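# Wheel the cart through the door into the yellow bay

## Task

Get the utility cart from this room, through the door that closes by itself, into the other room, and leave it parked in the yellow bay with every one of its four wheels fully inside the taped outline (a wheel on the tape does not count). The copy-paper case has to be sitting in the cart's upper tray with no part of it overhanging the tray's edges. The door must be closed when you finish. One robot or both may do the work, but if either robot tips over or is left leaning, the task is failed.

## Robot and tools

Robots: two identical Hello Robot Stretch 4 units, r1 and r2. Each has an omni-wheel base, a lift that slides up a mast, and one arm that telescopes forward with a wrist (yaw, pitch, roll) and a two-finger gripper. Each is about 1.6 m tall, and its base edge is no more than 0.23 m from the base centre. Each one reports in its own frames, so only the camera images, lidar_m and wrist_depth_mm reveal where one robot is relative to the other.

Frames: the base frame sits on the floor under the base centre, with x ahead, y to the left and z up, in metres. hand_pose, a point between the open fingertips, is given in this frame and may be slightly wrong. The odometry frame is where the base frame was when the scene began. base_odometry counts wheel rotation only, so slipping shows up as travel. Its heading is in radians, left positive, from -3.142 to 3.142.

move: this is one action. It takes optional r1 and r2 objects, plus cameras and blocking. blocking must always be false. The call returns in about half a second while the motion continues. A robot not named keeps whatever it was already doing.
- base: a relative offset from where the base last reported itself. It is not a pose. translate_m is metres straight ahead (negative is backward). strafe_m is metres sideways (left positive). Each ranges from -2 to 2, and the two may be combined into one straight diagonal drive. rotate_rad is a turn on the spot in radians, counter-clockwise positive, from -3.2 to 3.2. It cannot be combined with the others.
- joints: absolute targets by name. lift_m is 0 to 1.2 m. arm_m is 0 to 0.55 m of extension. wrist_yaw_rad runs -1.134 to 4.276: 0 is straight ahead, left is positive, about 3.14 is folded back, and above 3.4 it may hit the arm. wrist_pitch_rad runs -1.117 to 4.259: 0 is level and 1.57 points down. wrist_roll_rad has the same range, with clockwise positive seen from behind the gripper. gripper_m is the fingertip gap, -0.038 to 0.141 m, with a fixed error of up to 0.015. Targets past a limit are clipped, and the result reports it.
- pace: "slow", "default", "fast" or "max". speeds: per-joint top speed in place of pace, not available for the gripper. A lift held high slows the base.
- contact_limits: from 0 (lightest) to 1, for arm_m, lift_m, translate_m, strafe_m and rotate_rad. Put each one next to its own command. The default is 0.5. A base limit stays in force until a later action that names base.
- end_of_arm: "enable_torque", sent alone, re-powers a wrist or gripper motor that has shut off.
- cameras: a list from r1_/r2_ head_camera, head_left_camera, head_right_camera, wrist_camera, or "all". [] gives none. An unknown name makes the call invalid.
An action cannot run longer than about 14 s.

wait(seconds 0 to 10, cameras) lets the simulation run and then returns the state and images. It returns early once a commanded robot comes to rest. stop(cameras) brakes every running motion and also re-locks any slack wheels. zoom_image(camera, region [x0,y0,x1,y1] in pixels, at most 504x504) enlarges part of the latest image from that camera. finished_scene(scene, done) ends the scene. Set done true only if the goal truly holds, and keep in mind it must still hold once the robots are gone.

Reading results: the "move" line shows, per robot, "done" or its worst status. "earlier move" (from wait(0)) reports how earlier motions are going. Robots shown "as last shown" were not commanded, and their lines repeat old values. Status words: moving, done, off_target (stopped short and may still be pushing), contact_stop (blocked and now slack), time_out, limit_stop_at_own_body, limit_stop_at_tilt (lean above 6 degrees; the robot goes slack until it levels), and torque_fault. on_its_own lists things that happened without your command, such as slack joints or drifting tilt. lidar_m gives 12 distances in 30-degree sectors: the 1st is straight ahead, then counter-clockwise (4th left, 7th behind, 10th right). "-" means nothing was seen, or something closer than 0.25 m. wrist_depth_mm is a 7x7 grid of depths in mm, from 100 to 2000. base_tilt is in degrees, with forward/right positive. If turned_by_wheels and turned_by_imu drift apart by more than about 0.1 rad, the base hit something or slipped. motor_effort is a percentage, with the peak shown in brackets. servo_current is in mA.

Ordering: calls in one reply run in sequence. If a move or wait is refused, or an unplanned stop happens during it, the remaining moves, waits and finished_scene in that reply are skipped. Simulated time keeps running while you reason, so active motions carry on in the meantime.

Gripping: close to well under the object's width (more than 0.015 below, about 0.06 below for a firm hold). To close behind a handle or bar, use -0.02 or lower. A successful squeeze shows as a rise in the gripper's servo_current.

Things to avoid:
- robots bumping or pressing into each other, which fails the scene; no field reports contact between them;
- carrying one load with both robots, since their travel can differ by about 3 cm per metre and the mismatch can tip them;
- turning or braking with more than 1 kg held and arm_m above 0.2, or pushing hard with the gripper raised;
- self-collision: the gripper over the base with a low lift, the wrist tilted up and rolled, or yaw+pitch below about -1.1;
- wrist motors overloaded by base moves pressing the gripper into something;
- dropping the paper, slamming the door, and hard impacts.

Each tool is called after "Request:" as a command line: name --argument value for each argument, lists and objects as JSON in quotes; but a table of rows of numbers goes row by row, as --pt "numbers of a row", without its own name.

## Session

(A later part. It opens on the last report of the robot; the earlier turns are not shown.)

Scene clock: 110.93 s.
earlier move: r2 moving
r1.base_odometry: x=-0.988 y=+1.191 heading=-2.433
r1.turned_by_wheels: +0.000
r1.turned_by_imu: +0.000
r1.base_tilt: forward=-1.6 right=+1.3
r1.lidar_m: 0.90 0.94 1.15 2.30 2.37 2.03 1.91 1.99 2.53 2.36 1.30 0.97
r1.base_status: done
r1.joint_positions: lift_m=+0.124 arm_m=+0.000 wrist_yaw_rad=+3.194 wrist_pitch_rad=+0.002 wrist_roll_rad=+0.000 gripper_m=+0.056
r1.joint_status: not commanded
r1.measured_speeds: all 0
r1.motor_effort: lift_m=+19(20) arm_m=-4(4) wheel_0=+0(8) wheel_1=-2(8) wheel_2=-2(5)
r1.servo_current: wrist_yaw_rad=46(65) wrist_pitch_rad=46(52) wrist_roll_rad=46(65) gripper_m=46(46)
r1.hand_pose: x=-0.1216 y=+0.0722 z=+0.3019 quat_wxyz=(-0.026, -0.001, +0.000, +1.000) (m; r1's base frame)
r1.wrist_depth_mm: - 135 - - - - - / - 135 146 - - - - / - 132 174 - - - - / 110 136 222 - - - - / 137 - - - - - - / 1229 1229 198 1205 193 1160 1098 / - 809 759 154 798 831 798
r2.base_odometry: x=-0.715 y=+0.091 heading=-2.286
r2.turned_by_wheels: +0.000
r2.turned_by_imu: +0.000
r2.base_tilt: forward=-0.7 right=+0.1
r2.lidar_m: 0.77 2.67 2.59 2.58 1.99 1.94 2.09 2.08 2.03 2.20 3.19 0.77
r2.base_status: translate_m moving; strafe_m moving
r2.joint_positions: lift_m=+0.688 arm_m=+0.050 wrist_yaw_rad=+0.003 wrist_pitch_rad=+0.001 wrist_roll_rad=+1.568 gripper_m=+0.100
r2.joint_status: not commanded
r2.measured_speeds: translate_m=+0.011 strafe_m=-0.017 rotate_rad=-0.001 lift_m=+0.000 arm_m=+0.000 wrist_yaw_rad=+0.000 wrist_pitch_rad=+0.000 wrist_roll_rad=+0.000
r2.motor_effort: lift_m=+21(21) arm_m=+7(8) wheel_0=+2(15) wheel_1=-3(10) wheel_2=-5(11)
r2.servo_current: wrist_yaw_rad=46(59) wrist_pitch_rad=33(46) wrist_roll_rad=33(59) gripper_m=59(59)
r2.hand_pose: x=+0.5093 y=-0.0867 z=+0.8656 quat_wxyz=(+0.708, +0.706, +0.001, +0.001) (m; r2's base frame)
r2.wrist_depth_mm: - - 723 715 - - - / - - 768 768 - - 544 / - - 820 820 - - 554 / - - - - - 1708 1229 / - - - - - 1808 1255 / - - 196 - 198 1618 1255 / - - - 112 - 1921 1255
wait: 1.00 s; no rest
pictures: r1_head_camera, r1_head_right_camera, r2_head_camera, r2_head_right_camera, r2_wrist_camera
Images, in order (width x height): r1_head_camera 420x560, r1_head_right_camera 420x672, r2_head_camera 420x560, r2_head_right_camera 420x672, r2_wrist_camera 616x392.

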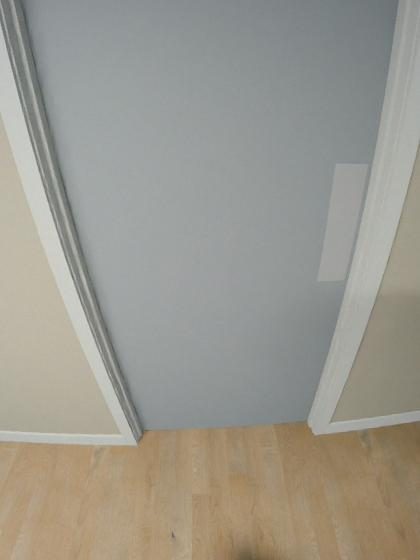

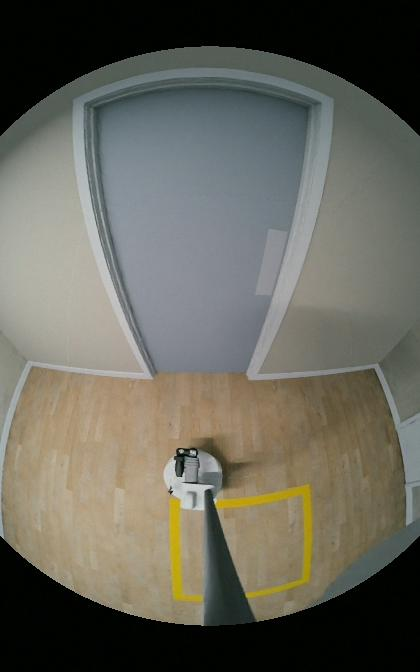

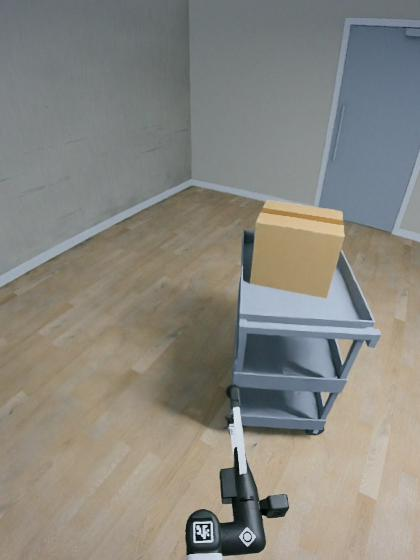

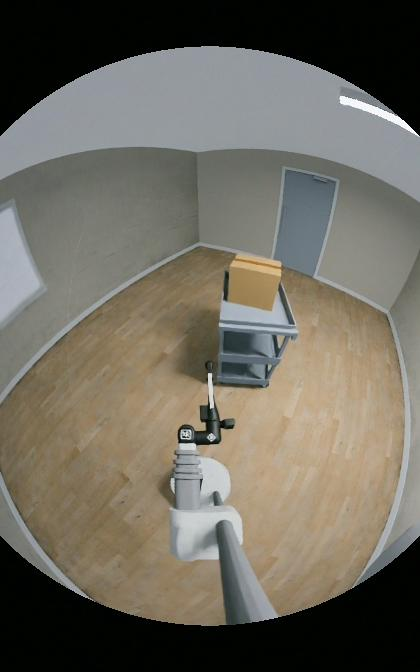

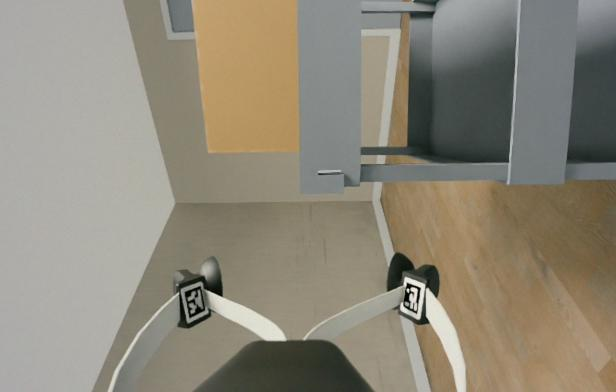

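Request:
move --blocking false --cameras '[]' --r1 '{"base":{"strafe_m":-0.2,"translate_m":0.45}}' --r2 '{"base":{"strafe_m":-0.25}}'

Request:
wait --seconds 3 --cameras '[]'

Request:
wait --seconds 2 --cameras '["r2_head_camera","r2_wrist_camera","r1_head_right_camera"]'

Scene clock: 125.07 s.
earlier move: r2 done
move: r1 moving; r2 moving
r1.base_odometry: x=-1.021 y=+1.181 heading=-2.433
r1.turned_by_wheels: +0.000
r1.turned_by_imu: +0.000
r1.base_tilt: forward=-1.6 right=+1.3
r1.lidar_m: 0.87 0.90 1.14 2.33 2.39 2.08 1.95 2.01 2.52 2.36 1.27 0.92
r1.base_status: translate_m moving; strafe_m moving
r1.joint_positions: lift_m=+0.124 arm_m=+0.000 wrist_yaw_rad=+3.194 wrist_pitch_rad=+0.002 wrist_roll_rad=+0.000 gripper_m=+0.056
r1.joint_status: not commanded
r1.measured_speeds: translate_m=+0.121 strafe_m=-0.055 rotate_rad=-0.006 lift_m=+0.000 arm_m=+0.000 wrist_yaw_rad=+0.000 wrist_pitch_rad=+0.000 wrist_roll_rad=+0.000
r1.motor_effort: lift_m=+19(20) arm_m=-4(4) wheel_0=+8(11) wheel_1=+3(5) wheel_2=-9(10)
r1.servo_current: wrist_yaw_rad=52(59) wrist_pitch_rad=46(46) wrist_roll_rad=46(65) gripper_m=46(46)
r1.hand_pose: x=-0.1216 y=+0.0722 z=+0.3019 quat_wxyz=(-0.026, -0.001, +0.000, +1.000) (m; r1's base frame)
r1.wrist_depth_mm: - 135 - - - - - / - 135 146 - - - - / - 132 174 - - - - / 110 136 221 - - - - / 137 - - - - - - / 1229 1229 198 1182 193 1160 1118 / - 809 759 154 798 820 809
r2.base_odometry: x=-0.743 y=+0.115 heading=-2.286
r2.turned_by_wheels: +0.000
r2.turned_by_imu: +0.000
r2.base_tilt: forward=-0.7 right=+0.1
r2.lidar_m: 0.74 2.75 2.66 2.65 2.00 1.94 2.09 2.03 1.99 2.16 3.15 0.76
r2.base_status: strafe_m moving
r2.joint_positions: lift_m=+0.688 arm_m=+0.050 wrist_yaw_rad=+0.003 wrist_pitch_rad=+0.001 wrist_roll_rad=+1.568 gripper_m=+0.100
r2.joint_status: not commanded
r2.measured_speeds: translate_m=+0.001 strafe_m=-0.141 rotate_rad=-0.006 lift_m=+0.000 arm_m=+0.000 wrist_yaw_rad=+0.000 wrist_pitch_rad=+0.000 wrist_roll_rad=+0.000
r2.motor_effort: lift_m=+21(21) arm_m=+8(8) wheel_0=+10(12) wheel_1=-9(11) wheel_2=+0(4)
r2.servo_current: wrist_yaw_rad=59(59) wrist_pitch_rad=46(46) wrist_roll_rad=52(52) gripper_m=52(52)
r2.hand_pose: x=+0.5093 y=-0.0867 z=+0.8656 quat_wxyz=(+0.708, +0.706, +0.001, +0.001) (m; r2's base frame)
r2.wrist_depth_mm: - - 723 715 - - - / - - 768 741 - - 535 / - - 809 798 - - 549 / - - - - - 878 1118 / - - - - - 1808 1229 / - - 196 - 198 1576 1255 / - - - 112 - 1921 1229
pictures: none
No camera images: "cameras" was empty.

Scene clock: 126.80 s.
earlier move: r1 moving; r2 done
r1.base_odometry: x=-1.427 y=+1.060 heading=-2.433
r1.turned_by_wheels: +0.000
r1.turned_by_imu: +0.000
r1.base_tilt: forward=-1.6 right=+1.3
r1.lidar_m: 0.50 0.51 0.71 1.51 2.59 2.48 2.34 2.42 2.32 2.17 0.70 0.51
r1.base_status: translate_m moving; strafe_m moving
r1.joint_positions: lift_m=+0.124 arm_m=+0.000 wrist_yaw_rad=+3.194 wrist_pitch_rad=+0.002 wrist_roll_rad=+0.000 gripper_m=+0.056
r1.joint_status: not commanded
r1.measured_speeds: translate_m=+0.130 strafe_m=-0.059 rotate_rad=+0.000 lift_m=+0.000 arm_m=+0.000 wrist_yaw_rad=+0.000 wrist_pitch_rad=+0.000 wrist_roll_rad=+0.000
r1.motor_effort: lift_m=+19(20) arm_m=-4(4) wheel_0=+3(11) wheel_1=+2(5) wheel_2=+1(10)
r1.servo_current: wrist_yaw_rad=52(65) wrist_pitch_rad=39(52) wrist_roll_rad=33(78) gripper_m=39(46)
r1.hand_pose: x=-0.1216 y=+0.0722 z=+0.3019 quat_wxyz=(-0.026, -0.001, +0.000, +1.000) (m; r1's base frame)
r1.wrist_depth_mm: - 135 - - - - - / - 135 147 - - - - / - 133 175 - - - - / 110 136 223 - - - - / 137 - - - - - - / - 1229 198 1205 193 1160 1118 / - 809 715 154 788 831 798
r2.base_odometry: x=-0.904 y=+0.255 heading=-2.286
r2.turned_by_wheels: +0.000
r2.turned_by_imu: +0.001
r2.base_tilt: forward=-0.7 right=+0.1
r2.lidar_m: 0.73 2.92 2.81 2.80 2.16 2.09 2.25 1.88 1.83 1.98 2.86 0.74
r2.base_status: done
r2.joint_positions: lift_m=+0.688 arm_m=+0.050 wrist_yaw_rad=+0.003 wrist_pitch_rad=+0.001 wrist_roll_rad=+1.568 gripper_m=+0.100
r2.joint_status: not commanded
r2.measured_speeds: all 0
r2.motor_effort: lift_m=+21(21) arm_m=+7(8) wheel_0=+2(14) wheel_1=+1(12) wheel_2=+0(4)
r2.servo_current: wrist_yaw_rad=39(65) wrist_pitch_rad=39(46) wrist_roll_rad=52(59) gripper_m=52(59)
r2.hand_pose: x=+0.5093 y=-0.0867 z=+0.8656 quat_wxyz=(+0.708, +0.706, +0.001, +0.001) (m; r2's base frame)
r2.wrist_depth_mm: - - - - - 1756 1138 / - - - 508 - - 504 / - - 732 707 - - 512 / - - 768 759 - - 530 / - - 809 820 - 549 544 / - - 196 492 194 569 564 / - - - 112 - 1808 1182
wait: 1.73 of 3 s (r2 has come to rest)
pictures: none
No camera images: "cameras" was empty.

Scene clock: 127.60 s.
earlier move: r1 done
r1.base_odometry: x=-1.460 y=+1.050 heading=-2.433
r1.turned_by_wheels: +0.000
r1.turned_by_imu: +0.000
r1.base_tilt: forward=-1.6 right=+1.3
r1.lidar_m: 0.46 0.48 0.66 1.42 2.60 2.53 2.34 2.46 2.29 2.14 0.63 0.49
r1.base_status: done
r1.joint_positions: lift_m=+0.124 arm_m=+0.000 wrist_yaw_rad=+3.194 wrist_pitch_rad=+0.002 wrist_roll_rad=+0.000 gripper_m=+0.056
r1.joint_status: not commanded
r1.measured_speeds: all 0
r1.motor_effort: lift_m=+20(20) arm_m=-4(4) wheel_0=+2(11) wheel_1=+2(5) wheel_2=+1(10)
r1.servo_current: wrist_yaw_rad=52(65) wrist_pitch_rad=39(52) wrist_roll_rad=52(78) gripper_m=46(46)
r1.hand_pose: x=-0.1216 y=+0.0722 z=+0.3019 quat_wxyz=(-0.026, -0.001, +0.000, +1.000) (m; r1's base frame)
r1.wrist_depth_mm: - 135 - - - - - / - 135 146 - - - - / - 133 175 - - - - / 110 136 224 - - - - / 137 - - - - - - / - 1229 198 1205 193 1160 1118 / - 878 291 154 - 820 798
r2.base_odometry: x=-0.904 y=+0.255 heading=-2.286
r2.turned_by_wheels: +0.000
r2.turned_by_imu: +0.000
r2.base_tilt: forward=-0.6 right=+0.0
r2.lidar_m: 0.71 2.90 2.82 2.75 2.15 2.07 2.23 1.89 1.82 1.96 2.87 0.72
r2.base_status: done
r2.joint_positions: lift_m=+0.688 arm_m=+0.050 wrist_yaw_rad=+0.003 wrist_pitch_rad=+0.001 wrist_roll_rad=+1.568 gripper_m=+0.100
r2.joint_status: not commanded
r2.measured_speeds: all 0
r2.motor_effort: lift_m=+21(21) arm_m=+8(8) wheel_0=+2(14) wheel_1=+0(12) wheel_2=+0(4)
r2.servo_current: wrist_yaw_rad=46(65) wrist_pitch_rad=39(46) wrist_roll_rad=65(65) gripper_m=52(59)
r2.hand_pose: x=+0.5093 y=-0.0867 z=+0.8656 quat_wxyz=(+0.708, +0.706, +0.001, +0.001) (m; r2's base frame)
r2.wrist_depth_mm: - - - - - 1756 1138 / - - - 508 - - 504 / - - 732 707 - - 521 / - - 768 750 - - 525 / - - 820 820 - 549 544 / - - 195 500 195 569 569 / - - - 112 - 1863 1205
wait: 0.80 of 2 s (r1 has come to rest)
pictures: r1_head_right_camera, r2_head_camera, r2_wrist_camera
Images, in order (width x height): r1_head_right_camera 420x672, r2_head_camera 420x560, r2_wrist_camera 616x392.

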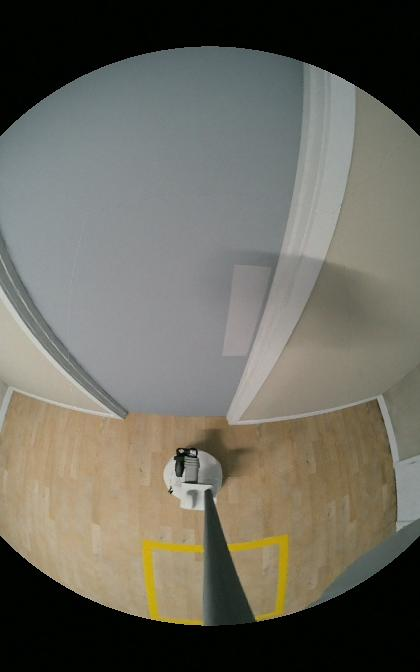

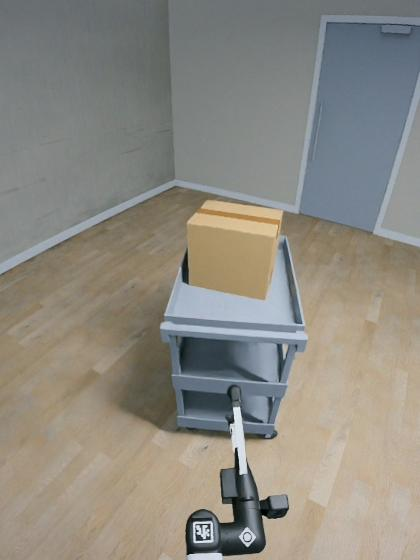

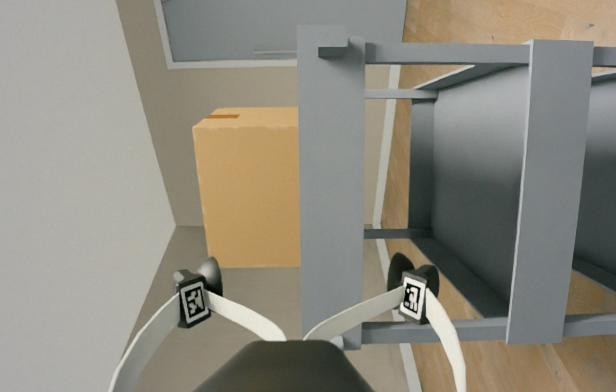

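Request:
move --blocking false --cameras '[]' --r1 '{"base":{"translate_m":1.2},"pace":"slow"}' --r2 '{"base":{"translate_m":0.27}}'

Request:
wait --seconds 3 --cameras '["r2_head_camera","r2_wrist_camera"]'

Request:
wait --seconds 9 --cameras '["r1_head_left_camera","r1_head_right_camera"]'

Scene clock: 135.30 s.
move: r1 moving; r2 moving
r1.base_odometry: x=-1.470 y=+1.042 heading=-2.433
r1.turned_by_wheels: +0.000
r1.turned_by_imu: +0.000
r1.base_tilt: forward=-1.6 right=+1.3
r1.lidar_m: 0.44 0.49 0.63 1.38 2.57 2.51 2.37 2.45 2.29 2.14 0.62 0.49
r1.base_status: translate_m moving
r1.joint_positions: lift_m=+0.124 arm_m=+0.000 wrist_yaw_rad=+3.194 wrist_pitch_rad=+0.002 wrist_roll_rad=+0.000 gripper_m=+0.056
r1.joint_status: not commanded
r1.measured_speeds: translate_m=+0.049 strafe_m=-0.001 rotate_rad=+0.000 lift_m=+0.000 arm_m=+0.000 wrist_yaw_rad=+0.000 wrist_pitch_rad=+0.000 wrist_roll_rad=+0.000
r1.motor_effort: lift_m=+19(20) arm_m=-4(4) wheel_0=+4(7) wheel_1=+3(4) wheel_2=-6(6)
r1.servo_current: wrist_yaw_rad=59(59) wrist_pitch_rad=46(52) wrist_roll_rad=46(65) gripper_m=46(46)
r1.hand_pose: x=-0.1216 y=+0.0722 z=+0.3019 quat_wxyz=(-0.026, -0.001, +0.000, +1.000) (m; r1's base frame)
r1.wrist_depth_mm: - 135 - - - - - / - 135 146 - - - - / - 133 175 - - - - / 110 136 224 - - - - / 137 - - - - - - / - 1229 198 1205 193 1160 1118 / - 759 293 154 788 820 798
r2.base_odometry: x=-0.924 y=+0.232 heading=-2.286
r2.turned_by_wheels: +0.000
r2.turned_by_imu: +0.001
r2.base_tilt: forward=-0.7 right=+0.1
r2.lidar_m: 0.70 2.87 2.79 2.81 2.17 2.11 2.28 1.91 1.86 1.97 2.93 0.71
r2.base_status: translate_m moving
r2.joint_positions: lift_m=+0.688 arm_m=+0.050 wrist_yaw_rad=+0.003 wrist_pitch_rad=+0.001 wrist_roll_rad=+1.568 gripper_m=+0.100
r2.joint_status: not commanded
r2.measured_speeds: translate_m=+0.121 strafe_m=+0.001 rotate_rad=+0.001 lift_m=+0.000 arm_m=+0.000 wrist_yaw_rad=+0.000 wrist_pitch_rad=+0.000 wrist_roll_rad=+0.000
r2.motor_effort: lift_m=+21(21) arm_m=+7(8) wheel_0=+4(13) wheel_1=+7(8) wheel_2=-13(13)
r2.servo_current: wrist_yaw_rad=39(59) wrist_pitch_rad=46(46) wrist_roll_rad=39(59) gripper_m=59(59)
r2.hand_pose: x=+0.5093 y=-0.0867 z=+0.8656 quat_wxyz=(+0.708, +0.706, +0.001, +0.001) (m; r2's base frame)
r2.wrist_depth_mm: - - - - - 1708 1118 / - - - 866 - - 473 / - - 699 683 - - 488 / - - 741 715 - - 496 / - - 768 768 - - 517 / - - 195 466 195 627 530 / - - - 112 - 1808 1205
pictures: none
No camera images: "cameras" was empty.

Scene clock: 137.17 s.
earlier move: r1 moving; r2 done
r1.base_odometry: x=-1.602 y=+0.928 heading=-2.433
r1.turned_by_wheels: +0.000
r1.turned_by_imu: +0.000
r1.base_tilt: forward=-1.6 right=+1.3
r1.lidar_m: 0.30 0.31 0.42 0.83 2.60 2.67 2.56 2.59 2.28 1.22 0.35 0.31
r1.base_status: translate_m moving
r1.joint_positions: lift_m=+0.124 arm_m=+0.000 wrist_yaw_rad=+3.194 wrist_pitch_rad=+0.002 wrist_roll_rad=+0.000 gripper_m=+0.056
r1.joint_status: not commanded
r1.measured_speeds: translate_m=+0.100 strafe_m=+0.000 rotate_rad=+0.003 lift_m=+0.000 arm_m=+0.000 wrist_yaw_rad=+0.000 wrist_pitch_rad=+0.000 wrist_roll_rad=+0.000
r1.motor_effort: lift_m=+19(20) arm_m=-4(4) wheel_0=+5(7) wheel_1=+3(7) wheel_2=-5(8)
r1.servo_current: wrist_yaw_rad=52(72) wrist_pitch_rad=39(52) wrist_roll_rad=52(65) gripper_m=39(52)
r1.hand_pose: x=-0.1216 y=+0.0722 z=+0.3019 quat_wxyz=(-0.026, -0.001, +0.000, +1.000) (m; r1's base frame)
r1.wrist_depth_mm: - 135 - - - - - / - 135 146 - - - - / - 132 175 - - - - / 110 136 224 - - - - / 137 - - - - - - / - 1229 198 1308 191 1182 1138 / - 759 750 798 798 831 809
r2.base_odometry: x=-1.081 y=+0.052 heading=-2.286
r2.turned_by_wheels: +0.000
r2.turned_by_imu: +0.000
r2.base_tilt: forward=-0.7 right=+0.0
r2.lidar_m: 0.48 2.76 2.67 2.90 2.34 2.30 2.46 2.05 1.99 2.16 3.15 0.49
r2.base_status: done
r2.joint_positions: lift_m=+0.688 arm_m=+0.050 wrist_yaw_rad=+0.003 wrist_pitch_rad=+0.001 wrist_roll_rad=+1.568 gripper_m=+0.100
r2.joint_status: not commanded
r2.measured_speeds: all 0
r2.motor_effort: lift_m=+21(21) arm_m=+7(8) wheel_0=+4(13) wheel_1=+3(8) wheel_2=-4(14)
r2.servo_current: wrist_yaw_rad=46(65) wrist_pitch_rad=39(46) wrist_roll_rad=46(59) gripper_m=52(59)
r2.hand_pose: x=+0.5093 y=-0.0867 z=+0.8656 quat_wxyz=(+0.708, +0.706, +0.001, +0.001) (m; r2's base frame)
r2.wrist_depth_mm: - - - 181 236 1983 - / - - 445 187 243 - - / - - 459 191 249 - - / - - 492 197 257 - - / - - 512 202 262 - - / - - 198 206 196 1499 549 / - - - 112 - 1983 488
wait: 1.87 of 3 s (r2 has come to rest)
pictures: r2_head_camera, r2_wrist_camera
Images, in order (width x height): r2_head_camera 420x560, r2_wrist_camera 616x392.

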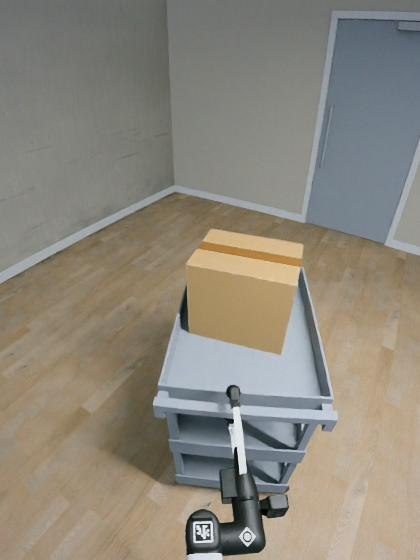

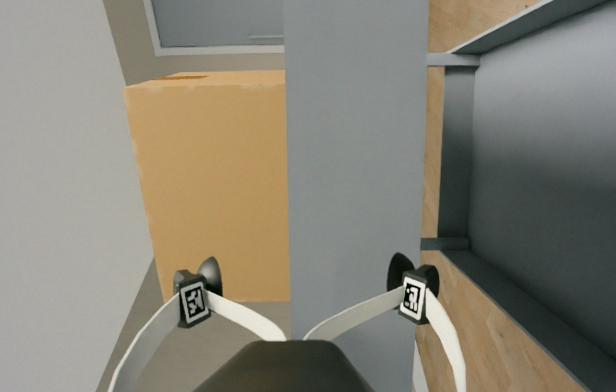

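Scene clock: 146.17 s.
earlier move: r1 moving
r1.base_odometry: x=-2.285 y=+0.342 heading=-2.433
r1.turned_by_wheels: +0.000
r1.turned_by_imu: +0.005
r1.base_tilt: forward=-1.6 right=+1.3
r1.lidar_m: 1.84 0.27 3.30 0.25 0.28 0.92 3.49 0.51 0.67 1.68 2.19 2.89
r1.base_status: translate_m moving
r1.joint_positions: lift_m=+0.124 arm_m=+0.000 wrist_yaw_rad=+3.197 wrist_pitch_rad=+0.002 wrist_roll_rad=+0.000 gripper_m=+0.056
r1.joint_status: not commanded
r1.measured_speeds: translate_m=+0.100 strafe_m=-0.001 rotate_rad=-0.002 lift_m=+0.000 arm_m=+0.000 wrist_yaw_rad=+0.000 wrist_pitch_rad=+0.000 wrist_roll_rad=+0.000
r1.motor_effort: lift_m=+19(20) arm_m=+5(8) wheel_0=+5(22) wheel_1=+8(17) wheel_2=-7(21)
r1.servo_current: wrist_yaw_rad=52(91) wrist_pitch_rad=39(52) wrist_roll_rad=59(72) gripper_m=46(52)
r1.hand_pose: x=-0.1219 y=+0.0714 z=+0.3019 quat_wxyz=(-0.027, -0.001, +0.000, +1.000) (m; r1's base frame)
r1.wrist_depth_mm: - 133 133 - - - - / - 116 133 - - - - / - 125 135 - - - - / - 134 185 - - - - / 137 621 - - - - - / - 621 198 1182 192 1160 1118 / - 615 759 798 788 831 809
r2.base_odometry: x=-1.081 y=+0.052 heading=-2.286
r2.turned_by_wheels: +0.000
r2.turned_by_imu: +0.001
r2.base_tilt: forward=-0.7 right=+0.0
r2.lidar_m: 0.49 2.76 2.67 2.88 2.36 2.31 2.49 2.04 1.99 2.14 3.11 0.46
r2.base_status: done
r2.joint_positions: lift_m=+0.688 arm_m=+0.050 wrist_yaw_rad=+0.003 wrist_pitch_rad=+0.001 wrist_roll_rad=+1.568 gripper_m=+0.100
r2.joint_status: not commanded
r2.measured_speeds: all 0
r2.motor_effort: lift_m=+21(21) arm_m=+7(8) wheel_0=+4(13) wheel_1=+3(8) wheel_2=-4(14)
r2.servo_current: wrist_yaw_rad=46(65) wrist_pitch_rad=46(52) wrist_roll_rad=52(65) gripper_m=52(59)
r2.hand_pose: x=+0.5093 y=-0.0867 z=+0.8656 quat_wxyz=(+0.708, +0.706, +0.001, +0.001) (m; r2's base frame)
r2.wrist_depth_mm: - - - 181 236 1921 - / - - 445 186 244 - - / - - 462 191 250 - - / - - 488 196 257 - - / - - 517 202 262 - - / - - 196 206 197 1464 544 / - - - 112 - 1983 488
wait: 9.00 s; no rest
pictures: r1_head_left_camera, r1_head_right_camera
Images, in order (width x height): r1_head_left_camera 420x672, r1_head_right_camera 420x672.

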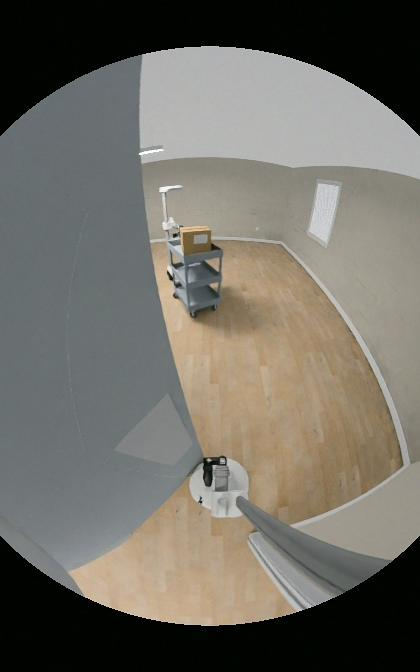

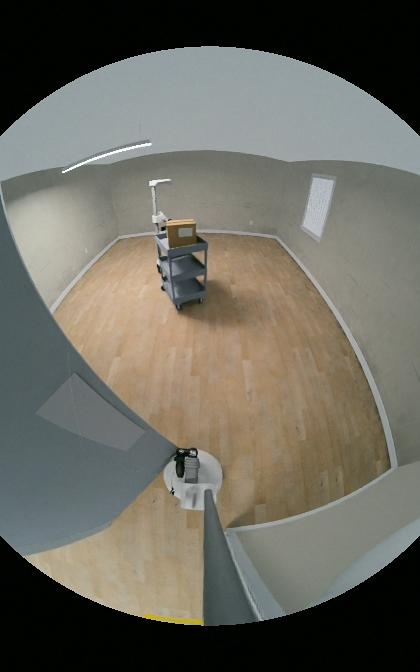

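Request:
move --blocking false --cameras '["r2_wrist_camera","r2_head_camera"]'

Request:
zoom_image --camera "r2_wrist_camera" --region '[150, 0, 520, 391]'

Request:
zoom_image --camera "r2_head_camera" --region '[130, 320, 360, 520]'

Scene clock: 155.50 s.
earlier move: r1 done
r1.base_odometry: x=-2.371 y=+0.269 heading=-2.433
r1.turned_by_wheels: +0.000
r1.turned_by_imu: +0.000
r1.base_tilt: forward=-1.6 right=+1.3
r1.lidar_m: 1.70 1.85 0.25 0.25 0.26 0.79 3.70 0.63 0.83 2.07 2.16 2.87
r1.base_status: done
r1.joint_positions: lift_m=+0.124 arm_m=+0.000 wrist_yaw_rad=+3.196 wrist_pitch_rad=+0.002 wrist_roll_rad=+0.000 gripper_m=+0.056
r1.joint_status: not commanded
r1.measured_speeds: all 0
r1.motor_effort: lift_m=+19(20) arm_m=+5(8) wheel_0=+3(22) wheel_1=+10(17) wheel_2=-6(21)
r1.servo_current: wrist_yaw_rad=52(91) wrist_pitch_rad=33(52) wrist_roll_rad=39(72) gripper_m=33(52)
r1.hand_pose: x=-0.1219 y=+0.0715 z=+0.3019 quat_wxyz=(-0.027, -0.001, +0.000, +1.000) (m; r1's base frame)
r1.wrist_depth_mm: - 133 133 - - - - / - 116 133 - - - - / - 125 135 - - - - / - 134 185 - - - - / 137 741 - - - - - / - 741 198 1205 193 1160 1098 / - - 768 798 798 831 809
r2.base_odometry: x=-1.081 y=+0.052 heading=-2.286
r2.turned_by_wheels: +0.000
r2.turned_by_imu: +0.001
r2.base_tilt: forward=-0.7 right=+0.1
r2.lidar_m: 0.47 2.75 2.67 2.86 2.36 2.32 2.48 2.05 1.98 2.12 3.13 0.46
r2.base_status: done
r2.joint_positions: lift_m=+0.688 arm_m=+0.050 wrist_yaw_rad=+0.003 wrist_pitch_rad=+0.001 wrist_roll_rad=+1.568 gripper_m=+0.100
r2.joint_status: not commanded
r2.measured_speeds: all 0
r2.motor_effort: lift_m=+21(21) arm_m=+7(8) wheel_0=+4(13) wheel_1=+3(8) wheel_2=-4(14)
r2.servo_current: wrist_yaw_rad=59(65) wrist_pitch_rad=46(52) wrist_roll_rad=39(65) gripper_m=46(59)
r2.hand_pose: x=+0.5093 y=-0.0867 z=+0.8656 quat_wxyz=(+0.708, +0.706, +0.001, +0.001) (m; r2's base frame)
r2.wrist_depth_mm: - - - 182 236 1863 - / - - 445 186 244 - - / - - 459 192 250 - - / - - 492 197 256 - - / - - 512 202 263 - - / - - 197 206 196 1464 544 / - - - 112 - 1921 488
pictures: r2_head_camera, r2_wrist_camera
Images, in order (width x height): r2_head_camera 420x560, r2_wrist_camera 616x392.

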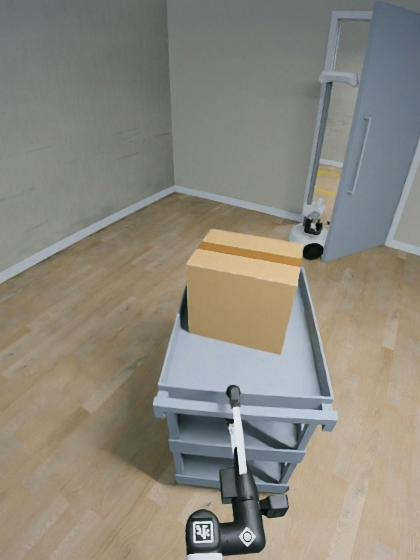

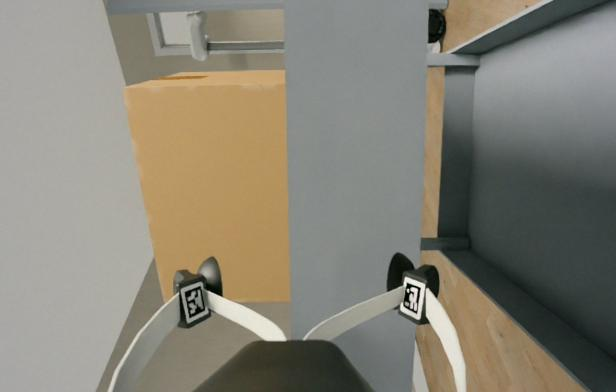

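Scaled by 1.289.

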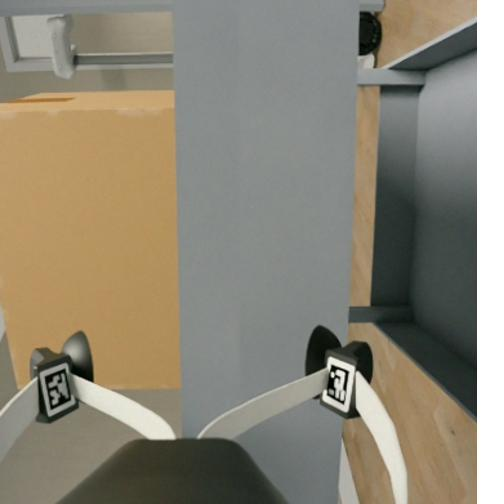

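Scaled by 2.191 from the camera's 420x560 image, which has a finer 1200x1600 frame.

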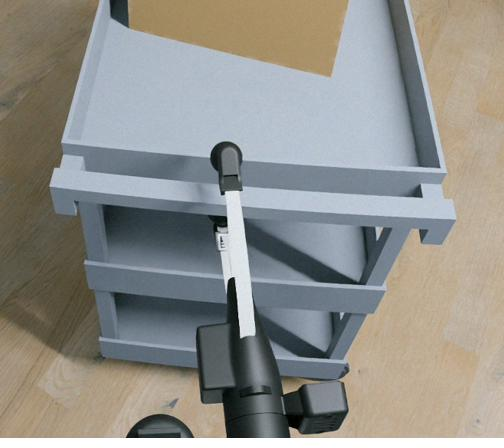

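Request:
move --blocking false --cameras '[]' --r1 '{"base":{"strafe_m":0.6},"pace":"slow"}' --r2 '{"base":{"translate_m":0.015},"pace":"slow"}'

Request:
wait --seconds 1.5 --cameras '[]'

Request:
move --blocking false --cameras '[]' --r2 '{"joints":{"gripper_m":-0.03}}'

Request:
wait --seconds 3 --cameras '["r2_head_camera","r2_wrist_camera"]'

Request:
wait --seconds 5 --cameras '["r1_head_right_camera"]'

Scene clock: 163.43 s.
move: r1 moving; r2 moving
r1.base_odometry: x=-2.361 y=+0.258 heading=-2.433
r1.turned_by_wheels: +0.000
r1.turned_by_imu: +0.000
r1.base_tilt: forward=-1.6 right=+1.3
r1.lidar_m: 1.68 1.92 2.82 0.25 0.28 0.78 3.66 0.63 0.85 2.06 2.19 2.88
r1.base_status: strafe_m moving
r1.joint_positions: lift_m=+0.124 arm_m=+0.000 wrist_yaw_rad=+3.196 wrist_pitch_rad=+0.002 wrist_roll_rad=+0.000 gripper_m=+0.056
r1.joint_status: not commanded
r1.measured_speeds: translate_m=+0.000 strafe_m=+0.056 rotate_rad=-0.002 lift_m=+0.000 arm_m=+0.000 wrist_yaw_rad=+0.000 wrist_pitch_rad=+0.000 wrist_roll_rad=+0.000
r1.motor_effort: lift_m=+19(19) arm_m=+5(5) wheel_0=-12(14) wheel_1=+12(13) wheel_2=-1(4)
r1.servo_current: wrist_yaw_rad=39(59) wrist_pitch_rad=46(46) wrist_roll_rad=46(46) gripper_m=33(46)
r1.hand_pose: x=-0.1219 y=+0.0715 z=+0.3019 quat_wxyz=(-0.027, -0.001, +0.000, +1.000) (m; r1's base frame)
r1.wrist_depth_mm: - 133 133 - - - - / - 116 133 - - - - / - 125 135 - - - - / - 134 185 - - - - / 137 732 - - - - 1808 / - 741 198 1205 193 1138 1025 / - - 759 798 798 831 809
r2.base_odometry: x=-1.088 y=+0.043 heading=-2.285
r2.turned_by_wheels: +0.000
r2.turned_by_imu: +0.001
r2.base_tilt: forward=-0.7 right=+0.1
r2.lidar_m: 0.46 2.75 2.67 2.91 2.38 2.31 2.50 2.07 2.00 2.12 3.13 0.46
r2.base_status: translate_m moving
r2.joint_positions: lift_m=+0.688 arm_m=+0.050 wrist_yaw_rad=+0.003 wrist_pitch_rad=+0.001 wrist_roll_rad=+1.568 gripper_m=+0.100
r2.joint_status: not commanded
r2.measured_speeds: translate_m=+0.029 strafe_m=-0.001 rotate_rad=+0.001 lift_m=+0.000 arm_m=+0.000 wrist_yaw_rad=+0.000 wrist_pitch_rad=+0.000 wrist_roll_rad=+0.000
r2.motor_effort: lift_m=+21(21) arm_m=+7(8) wheel_0=+5(9) wheel_1=+5(6) wheel_2=-6(11)
r2.servo_current: wrist_yaw_rad=52(52) wrist_pitch_rad=39(46) wrist_roll_rad=52(52) gripper_m=52(52)
r2.hand_pose: x=+0.5093 y=-0.0867 z=+0.8656 quat_wxyz=(+0.708, +0.706, +0.001, +0.001) (m; r2's base frame)
r2.wrist_depth_mm: - - - 171 226 - - / - - 433 176 232 - - / - 455 449 181 239 - - / - - 477 186 246 - - / - - 500 192 252 - - / - - 197 195 196 1499 521 / - - - 112 - 1983 1229
pictures: none
No camera images: "cameras" was empty.

Scene clock: 164.00 s.
earlier move: r1 moving; r2 done
r1.base_odometry: x=-2.329 y=+0.221 heading=-2.433
r1.turned_by_wheels: +0.000
r1.turned_by_imu: +0.000
r1.base_tilt: forward=-1.6 right=+1.3
r1.lidar_m: 1.70 2.10 0.25 0.25 0.27 0.65 3.64 0.65 0.85 2.03 2.23 2.93
r1.base_status: strafe_m moving
r1.joint_positions: lift_m=+0.124 arm_m=+0.000 wrist_yaw_rad=+3.196 wrist_pitch_rad=+0.002 wrist_roll_rad=+0.000 gripper_m=+0.056
r1.joint_status: not commanded
r1.measured_speeds: translate_m=+0.000 strafe_m=+0.100 rotate_rad=+0.000 lift_m=+0.000 arm_m=+0.000 wrist_yaw_rad=+0.000 wrist_pitch_rad=+0.000 wrist_roll_rad=+0.000
r1.motor_effort: lift_m=+19(19) arm_m=+5(5) wheel_0=-12(17) wheel_1=+11(13) wheel_2=-4(4)
r1.servo_current: wrist_yaw_rad=46(72) wrist_pitch_rad=46(52) wrist_roll_rad=46(59) gripper_m=39(46)
r1.hand_pose: x=-0.1219 y=+0.0715 z=+0.3019 quat_wxyz=(-0.027, -0.001, +0.000, +1.000) (m; r1's base frame)
r1.wrist_depth_mm: - 133 133 - - - - / - 116 133 - - - - / - 125 135 - - - - / - 134 185 - - - - / 137 768 - - - - - / - 759 198 1205 193 1160 1042 / - 732 759 798 798 820 759
r2.base_odometry: x=-1.090 y=+0.041 heading=-2.285
r2.turned_by_wheels: +0.000
r2.turned_by_imu: +0.000
r2.base_tilt: forward=-0.7 right=+0.1
r2.lidar_m: 0.43 2.76 2.66 2.90 2.38 2.33 2.47 2.04 1.99 2.14 3.12 0.46
r2.base_status: done
r2.joint_positions: lift_m=+0.688 arm_m=+0.050 wrist_yaw_rad=+0.003 wrist_pitch_rad=+0.001 wrist_roll_rad=+1.568 gripper_m=+0.100
r2.joint_status: not commanded
r2.measured_speeds: all 0
r2.motor_effort: lift_m=+21(21) arm_m=+7(8) wheel_0=+3(9) wheel_1=+5(6) wheel_2=-6(11)
r2.servo_current: wrist_yaw_rad=39(59) wrist_pitch_rad=46(46) wrist_roll_rad=46(52) gripper_m=46(59)
r2.hand_pose: x=+0.5093 y=-0.0867 z=+0.8656 quat_wxyz=(+0.708, +0.706, +0.001, +0.001) (m; r2's base frame)
r2.wrist_depth_mm: - - - 167 223 - - / - - 430 173 229 - - / - 452 442 177 235 - - / - - 477 181 242 - - / - - 500 187 247 - - / - - 197 190 198 1499 544 / - - - 112 260 1983 1229
wait: 0.57 of 1.5 s (r2 has come to rest)
pictures: none
No camera images: "cameras" was empty.

Scene clock: 164.50 s.
earlier move: r1 moving
move: r2 moving
r1.base_odometry: x=-2.297 y=+0.183 heading=-2.433
r1.turned_by_wheels: +0.000
r1.turned_by_imu: +0.000
r1.base_tilt: forward=-1.6 right=+1.3
r1.lidar_m: 1.67 2.32 2.95 0.25 0.25 0.58 3.61 0.68 0.84 2.08 2.31 3.03
r1.base_status: strafe_m moving
r1.joint_positions: lift_m=+0.124 arm_m=+0.000 wrist_yaw_rad=+3.196 wrist_pitch_rad=+0.002 wrist_roll_rad=+0.000 gripper_m=+0.056
r1.joint_status: not commanded
r1.measured_speeds: translate_m=+0.001 strafe_m=+0.099 rotate_rad=-0.007 lift_m=+0.000 arm_m=+0.000 wrist_yaw_rad=+0.000 wrist_pitch_rad=+0.000 wrist_roll_rad=+0.000
r1.motor_effort: lift_m=+19(19) arm_m=+5(5) wheel_0=-12(15) wheel_1=+7(11) wheel_2=-3(4)
r1.servo_current: wrist_yaw_rad=39(65) wrist_pitch_rad=46(46) wrist_roll_rad=39(65) gripper_m=46(46)
r1.hand_pose: x=-0.1219 y=+0.0715 z=+0.3019 quat_wxyz=(-0.027, -0.001, +0.000, +1.000) (m; r1's base frame)
r1.wrist_depth_mm: - 133 133 - - - 691 / - 116 133 - - - 715 / - 125 135 - - - 741 / - 134 185 - - - 500 / 137 798 - - - - 504 / - 854 198 1205 193 1160 820 / - 741 759 809 788 820 715
r2.base_odometry: x=-1.090 y=+0.041 heading=-2.285
r2.turned_by_wheels: +0.000
r2.turned_by_imu: +0.000
r2.base_tilt: forward=-0.7 right=+0.1
r2.lidar_m: 0.44 2.76 2.66 2.90 2.38 2.32 2.49 2.05 1.98 2.14 3.14 0.46
r2.base_status: not commanded
r2.joint_positions: lift_m=+0.688 arm_m=+0.050 wrist_yaw_rad=+0.003 wrist_pitch_rad=+0.001 wrist_roll_rad=+1.568 gripper_m=+0.083
r2.joint_status: gripper_m moving
r2.measured_speeds: all 0
r2.motor_effort: lift_m=+21(21) arm_m=+7(8) wheel_0=+3(4) wheel_1=+6(6) wheel_2=-6(6)
r2.servo_current: wrist_yaw_rad=52(52) wrist_pitch_rad=33(46) wrist_roll_rad=59(59) gripper_m=130(130)
r2.hand_pose: x=+0.5093 y=-0.0867 z=+0.8656 quat_wxyz=(+0.708, +0.706, +0.001, +0.001) (m; r2's base frame)
r2.wrist_depth_mm: - - - 167 223 - - / - - 430 172 229 - - / - 455 445 177 235 - - / - - 477 181 241 - - / - - 500 188 246 - - / - - 198 190 216 1537 539 / - - - 112 260 - 1229
pictures: none
No camera images: "cameras" was empty.

Scene clock: 165.97 s.
earlier move: r1 moving; r2 done
r1.base_odometry: x=-2.201 y=+0.071 heading=-2.433
r1.turned_by_wheels: +0.000
r1.turned_by_imu: +0.001
r1.base_tilt: forward=-1.6 right=+1.3
r1.lidar_m: 1.64 0.25 0.25 - 0.25 0.39 3.64 0.77 0.87 2.10 2.46 3.23
r1.base_status: strafe_m moving
r1.joint_positions: lift_m=+0.124 arm_m=+0.000 wrist_yaw_rad=+3.196 wrist_pitch_rad=+0.002 wrist_roll_rad=+0.000 gripper_m=+0.056
r1.joint_status: not commanded
r1.measured_speeds: translate_m=+0.000 strafe_m=+0.100 rotate_rad=-0.001 lift_m=+0.000 arm_m=+0.000 wrist_yaw_rad=+0.000 wrist_pitch_rad=+0.000 wrist_roll_rad=+0.000
r1.motor_effort: lift_m=+19(20) arm_m=+5(5) wheel_0=-15(17) wheel_1=+9(11) wheel_2=-3(4)
r1.servo_current: wrist_yaw_rad=52(72) wrist_pitch_rad=39(46) wrist_roll_rad=46(65) gripper_m=33(46)
r1.hand_pose: x=-0.1219 y=+0.0715 z=+0.3019 quat_wxyz=(-0.027, -0.001, +0.000, +1.000) (m; r1's base frame)
r1.wrist_depth_mm: - 133 133 - - 723 296 / - 116 133 - - 615 301 / - 125 135 - - 621 306 / - 134 186 - - 634 309 / 138 - - - - 647 312 / 1008 1229 198 1205 192 530 312 / - 809 759 809 809 452 310
r2.base_odometry: x=-1.091 y=+0.040 heading=-2.285
r2.turned_by_wheels: +0.000
r2.turned_by_imu: +0.000
r2.base_tilt: forward=-0.6 right=+0.1
r2.lidar_m: 0.45 2.76 2.66 2.89 2.36 2.33 2.48 2.05 1.99 2.16 3.15 0.46
r2.base_status: not commanded
r2.joint_positions: lift_m=+0.688 arm_m=+0.050 wrist_yaw_rad=+0.003 wrist_pitch_rad=+0.001 wrist_roll_rad=+1.568 gripper_m=-0.028
r2.joint_status: all done
r2.measured_speeds: all 0
r2.motor_effort: lift_m=+21(21) arm_m=-2(8) wheel_0=+2(4) wheel_1=+4(6) wheel_2=-1(6)
r2.servo_current: wrist_yaw_rad=39(59) wrist_pitch_rad=46(46) wrist_roll_rad=46(59) gripper_m=156(306)
r2.hand_pose: x=+0.5095 y=-0.0867 z=+0.8656 quat_wxyz=(+0.708, +0.706, +0.001, +0.001) (m; r2's base frame)
r2.wrist_depth_mm: - - - 158 213 - - / - 508 421 163 219 - - / - 442 436 166 226 - - / - 477 462 172 233 - - / - - 496 177 239 - - / - - 183 182 178 647 530 / - - - 112 252 1661 473
wait: 1.47 of 3 s (r2 has come to rest)
pictures: r2_head_camera, r2_wrist_camera
Images, in order (width x height): r2_head_camera 420x560, r2_wrist_camera 616x392.

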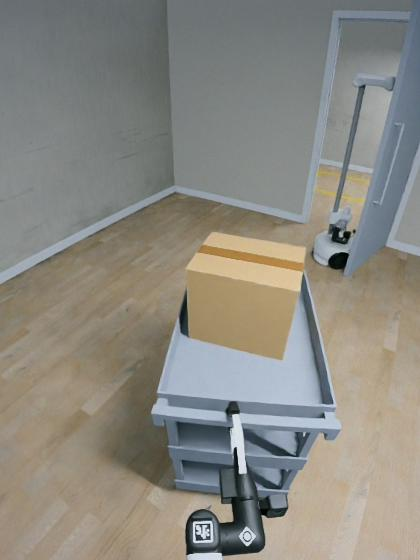

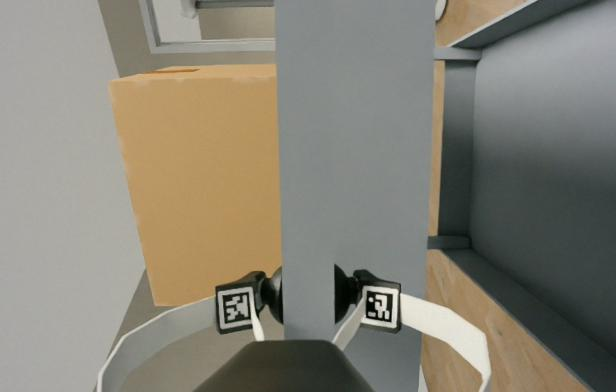

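Scene clock: 170.07 s.
earlier move: r1 done
r1.base_odometry: x=-1.980 y=-0.186 heading=-2.432
r1.turned_by_wheels: +0.001
r1.turned_by_imu: +0.002
r1.base_tilt: forward=-1.5 right=+1.3
r1.lidar_m: 1.68 3.06 0.25 0.25 - 0.25 0.37 3.71 1.03 2.17 2.81 1.91
r1.base_status: done
r1.joint_positions: lift_m=+0.124 arm_m=+0.000 wrist_yaw_rad=+3.196 wrist_pitch_rad=+0.002 wrist_roll_rad=+0.000 gripper_m=+0.056
r1.joint_status: not commanded
r1.measured_speeds: all 0
r1.motor_effort: lift_m=+19(20) arm_m=+5(5) wheel_0=-6(19) wheel_1=+7(17) wheel_2=+0(4)
r1.servo_current: wrist_yaw_rad=52(72) wrist_pitch_rad=39(52) wrist_roll_rad=52(72) gripper_m=46(52)
r1.hand_pose: x=-0.1219 y=+0.0715 z=+0.3019 quat_wxyz=(-0.027, -0.001, +0.000, +1.000) (m; r1's base frame)
r1.wrist_depth_mm: - 133 133 - 334 224 - / - 116 133 661 340 225 181 / - 125 135 521 343 228 182 / - 134 186 676 345 229 183 / 138 - - 1708 347 230 184 / - 1229 198 1098 194 231 184 / - 809 768 154 327 209 184
r2.base_odometry: x=-1.091 y=+0.040 heading=-2.285
r2.turned_by_wheels: +0.000
r2.turned_by_imu: +0.001
r2.base_tilt: forward=-0.6 right=+0.1
r2.lidar_m: 0.44 2.75 2.68 2.87 2.38 2.32 2.50 2.07 2.00 2.12 3.14 0.45
r2.base_status: not commanded
r2.joint_positions: lift_m=+0.688 arm_m=+0.050 wrist_yaw_rad=+0.003 wrist_pitch_rad=+0.001 wrist_roll_rad=+1.568 gripper_m=-0.028
r2.joint_status: all done
r2.measured_speeds: all 0
r2.motor_effort: lift_m=+21(21) arm_m=-4(8) wheel_0=+1(4) wheel_1=+4(6) wheel_2=-1(6)
r2.servo_current: wrist_yaw_rad=46(65) wrist_pitch_rad=39(46) wrist_roll_rad=46(65) gripper_m=150(306)
r2.hand_pose: x=+0.5095 y=-0.0867 z=+0.8656 quat_wxyz=(+0.708, +0.706, +0.001, +0.001) (m; r2's base frame)
r2.wrist_depth_mm: - - - 159 214 - - / - 504 421 163 220 - - / - 436 436 167 225 - - / - 473 462 172 233 - - / - - 496 177 239 - - / - - 183 182 178 654 530 / - - - 112 252 1661 473
wait: 4.10 of 5 s (r1 has come to rest)
pictures: r1_head_right_camera
Images, in order (width x height): r1_head_right_camera 420x672.

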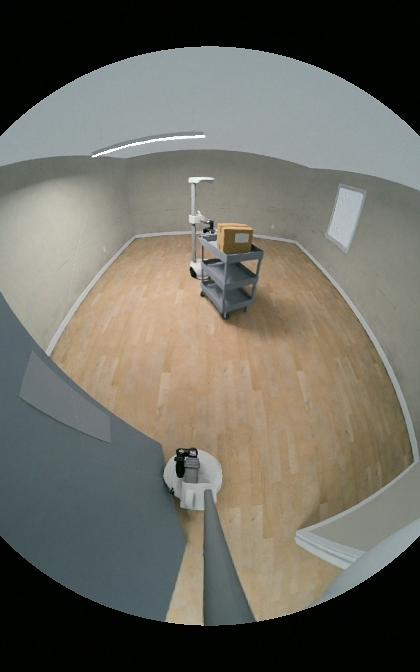

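Request:
move --blocking false --cameras '[]' --r1 '{"base":{"strafe_m":0.2},"pace":"slow","contact_limits":{"strafe_m":0.3}}'

Request:
wait --seconds 4 --cameras '["r1_head_right_camera","r1_head_left_camera"]'

Scene clock: 175.67 s.
move: r1 moving
r1.base_odometry: x=-1.971 y=-0.197 heading=-2.432
r1.turned_by_wheels: +0.000
r1.turned_by_imu: +0.000
r1.base_tilt: forward=-1.6 right=+1.3
r1.lidar_m: 1.68 2.98 0.25 0.25 - 0.25 0.38 3.68 1.03 2.15 2.79 1.89
r1.base_status: strafe_m moving
r1.joint_positions: lift_m=+0.124 arm_m=+0.000 wrist_yaw_rad=+3.196 wrist_pitch_rad=+0.002 wrist_roll_rad=+0.000 gripper_m=+0.056
r1.joint_status: not commanded
r1.measured_speeds: translate_m=-0.001 strafe_m=+0.057 rotate_rad=+0.003 lift_m=+0.000 arm_m=+0.000 wrist_yaw_rad=+0.000 wrist_pitch_rad=+0.000 wrist_roll_rad=+0.000
r1.motor_effort: lift_m=+19(19) arm_m=+4(5) wheel_0=-12(15) wheel_1=+16(17) wheel_2=+0(1)
r1.servo_current: wrist_yaw_rad=52(65) wrist_pitch_rad=46(46) wrist_roll_rad=59(65) gripper_m=39(46)
r1.contact_limits: strafe_m 0.3
r1.hand_pose: x=-0.1219 y=+0.0715 z=+0.3019 quat_wxyz=(-0.027, -0.001, +0.000, +1.000) (m; r1's base frame)
r1.wrist_depth_mm: - 133 133 549 327 222 - / - 116 133 504 332 224 181 / - 125 135 459 334 226 181 / - 134 185 517 338 228 183 / 138 - - 1708 340 229 184 / - 1205 198 1118 194 229 184 / - 809 750 164 322 209 184
r2: as last shown
r2.turned_by_imu: +0.000
r2.base_tilt: forward=-0.6 right=+0.0
r2.lidar_m: 0.43 2.74 2.66 2.87 2.39 2.31 2.49 2.04 2.00 2.15 3.08 0.45
r2.motor_effort: lift_m=+21(21) arm_m=-4(4) wheel_0=+2(2) wheel_1=+4(4) wheel_2=-1(1)
r2.servo_current: wrist_yaw_rad=52(59) wrist_pitch_rad=39(46) wrist_roll_rad=59(59) gripper_m=156(156)
r2.wrist_depth_mm: - - - 159 215 - - / - 500 421 163 220 - - / - 442 436 166 227 - - / - 477 462 171 233 - - / - - 496 177 239 - - / - - 183 182 178 654 530 / - - - 112 251 1661 477
pictures: none
No camera images: "cameras" was empty.

Scene clock: 176.83 s.
earlier move: r1 contact_stop
r1.base_odometry: x=-1.969 y=-0.203 heading=-2.435
r1.turned_by_wheels: -0.003
r1.turned_by_imu: -0.001
r1.base_tilt: forward=-1.6 right=+1.3
r1.lidar_m: 1.68 3.00 0.25 0.26 - 0.25 0.39 3.71 1.02 2.15 2.81 1.88
r1.base_status: strafe_m contact_stop (by the wheels' count: +0.020 of +0.200)
r1.joint_positions: lift_m=+0.124 arm_m=+0.000 wrist_yaw_rad=+3.196 wrist_pitch_rad=+0.002 wrist_roll_rad=+0.000 gripper_m=+0.056
r1.joint_status: not commanded
r1.measured_speeds: all 0
r1.on_its_own: the wheels are slack since a contact_stop
r1.motor_effort: lift_m=+19(19) arm_m=+4(5) wheel_0=+0(22) wheel_1=+0(22) wheel_2=+0(7)
r1.servo_current: wrist_yaw_rad=46(72) wrist_pitch_rad=33(52) wrist_roll_rad=46(65) gripper_m=39(46)
r1.contact_limits: strafe_m 0.3
r1.hand_pose: x=-0.1219 y=+0.0715 z=+0.3019 quat_wxyz=(-0.027, -0.001, +0.000, +1.000) (m; r1's base frame)
r1.wrist_depth_mm: - 134 - 535 306 213 174 / - 135 134 496 310 215 174 / - 132 159 455 312 216 176 / 108 135 208 508 315 217 177 / 137 - - 508 319 218 177 / 1229 1229 198 521 194 219 178 / - 809 759 164 300 209 178
r2.base_odometry: x=-1.091 y=+0.040 heading=-2.285
r2.turned_by_wheels: +0.000
r2.turned_by_imu: +0.000
r2.base_tilt: forward=-0.6 right=+0.1
r2.lidar_m: 0.44 2.75 2.67 2.85 2.38 2.34 2.46 2.09 1.99 2.15 3.13 0.46
r2.base_status: not commanded
r2.joint_positions: lift_m=+0.688 arm_m=+0.050 wrist_yaw_rad=+0.003 wrist_pitch_rad=+0.001 wrist_roll_rad=+1.568 gripper_m=-0.028
r2.joint_status: not commanded
r2.measured_speeds: all 0
r2.motor_effort: lift_m=+21(21) arm_m=-4(4) wheel_0=+1(2) wheel_1=+4(5) wheel_2=-1(1)
r2.servo_current: wrist_yaw_rad=52(59) wrist_pitch_rad=39(46) wrist_roll_rad=39(65) gripper_m=150(156)
r2.hand_pose: x=+0.5095 y=-0.0867 z=+0.8656 quat_wxyz=(+0.708, +0.706, +0.001, +0.001) (m; r2's base frame)
r2.wrist_depth_mm: - - - 159 213 - - / - 504 421 163 219 - - / - 442 436 167 226 - - / - 477 462 171 233 - - / - - 496 177 239 - - / - - 183 181 178 647 530 / - - - 112 251 1708 477
wait: 1.17 of 4 s (r1 has come to rest)
pictures: r1_head_left_camera, r1_head_right_camera
Images, in order (width x height): r1_head_left_camera 420x672, r1_head_right_camera 420x672.

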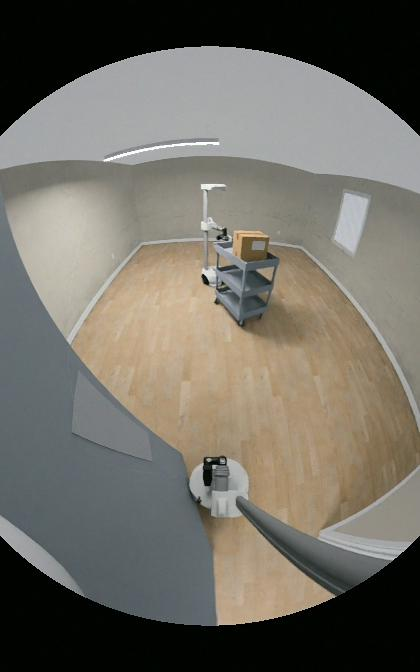

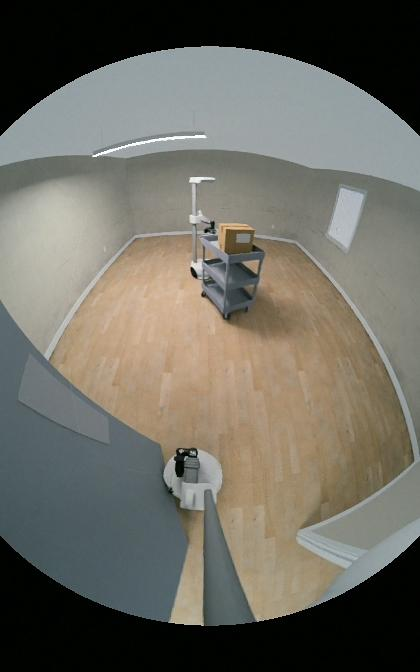

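Request:
stop --cameras '["r1_head_camera","r1_head_right_camera","r2_head_camera"]'

Scene clock: 200.50 s.
stop: r1's wheels hold again
r1.base_odometry: x=-1.969 y=-0.203 heading=-2.435
r1.turned_by_wheels: +0.000
r1.turned_by_imu: +0.000
r1.base_tilt: forward=-1.6 right=+1.3
r1.lidar_m: 1.69 2.99 0.25 0.25 - 0.25 0.39 3.71 1.04 2.17 2.80 1.89
r1.base_status: strafe_m contact_stop (by the wheels' count: +0.020 of +0.200)
r1.joint_positions: lift_m=+0.124 arm_m=+0.000 wrist_yaw_rad=+3.196 wrist_pitch_rad=+0.002 wrist_roll_rad=+0.000 gripper_m=+0.056
r1.joint_status: not commanded
r1.measured_speeds: all 0
r1.motor_effort: lift_m=+19(19) arm_m=+4(5) wheel_0=+0(22) wheel_1=+0(22) wheel_2=+0(7)
r1.servo_current: wrist_yaw_rad=52(72) wrist_pitch_rad=39(52) wrist_roll_rad=59(65) gripper_m=39(46)
r1.contact_limits: strafe_m 0.3
r1.hand_pose: x=-0.1219 y=+0.0715 z=+0.3019 quat_wxyz=(-0.027, -0.001, +0.000, +1.000) (m; r1's base frame)
r1.wrist_depth_mm: - 135 - 539 307 213 174 / - 134 135 496 310 215 175 / - 132 159 452 312 216 176 / 108 135 208 504 315 218 177 / 137 - - 512 315 218 178 / 1255 1205 198 517 194 220 178 / - 809 759 164 301 210 178
r2.base_odometry: x=-1.091 y=+0.040 heading=-2.285
r2.turned_by_wheels: +0.000
r2.turned_by_imu: +0.000
r2.base_tilt: forward=-0.7 right=+0.1
r2.lidar_m: 0.44 2.75 2.66 2.87 2.38 2.31 2.47 2.06 1.98 2.15 3.14 0.47
r2.base_status: not commanded
r2.joint_positions: lift_m=+0.688 arm_m=+0.050 wrist_yaw_rad=+0.003 wrist_pitch_rad=+0.001 wrist_roll_rad=+1.568 gripper_m=-0.028
r2.joint_status: not commanded
r2.measured_speeds: all 0
r2.motor_effort: lift_m=+21(21) arm_m=-3(4) wheel_0=+1(2) wheel_1=+4(5) wheel_2=-1(1)
r2.servo_current: wrist_yaw_rad=52(59) wrist_pitch_rad=39(46) wrist_roll_rad=33(65) gripper_m=150(156)
r2.hand_pose: x=+0.5095 y=-0.0867 z=+0.8656 quat_wxyz=(+0.708, +0.706, +0.001, +0.001) (m; r2's base frame)
r2.wrist_depth_mm: - - - 159 213 - - / - 500 424 163 219 - - / - 442 433 167 225 - - / - 477 462 171 233 - - / - - 496 177 238 - - / - - 183 181 179 640 535 / - - - 112 252 1661 480
pictures: r1_head_camera, r1_head_right_camera, r2_head_camera
Images, in order (width x height): r1_head_camera 420x560, r1_head_right_camera 420x672, r2_head_camera 420x560.

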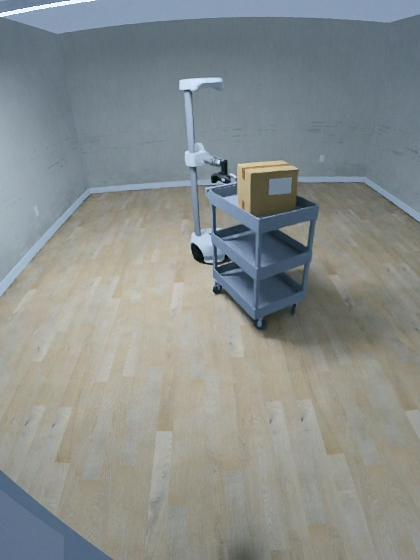

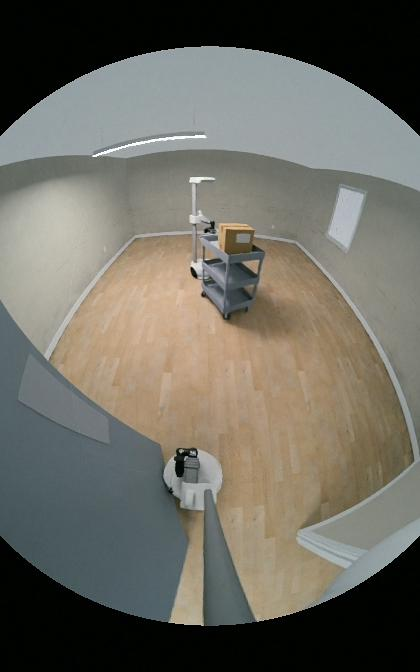

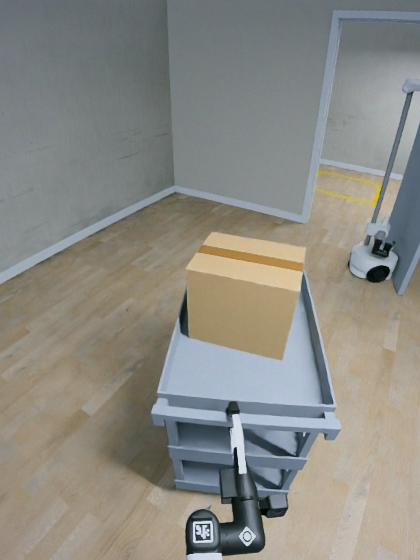

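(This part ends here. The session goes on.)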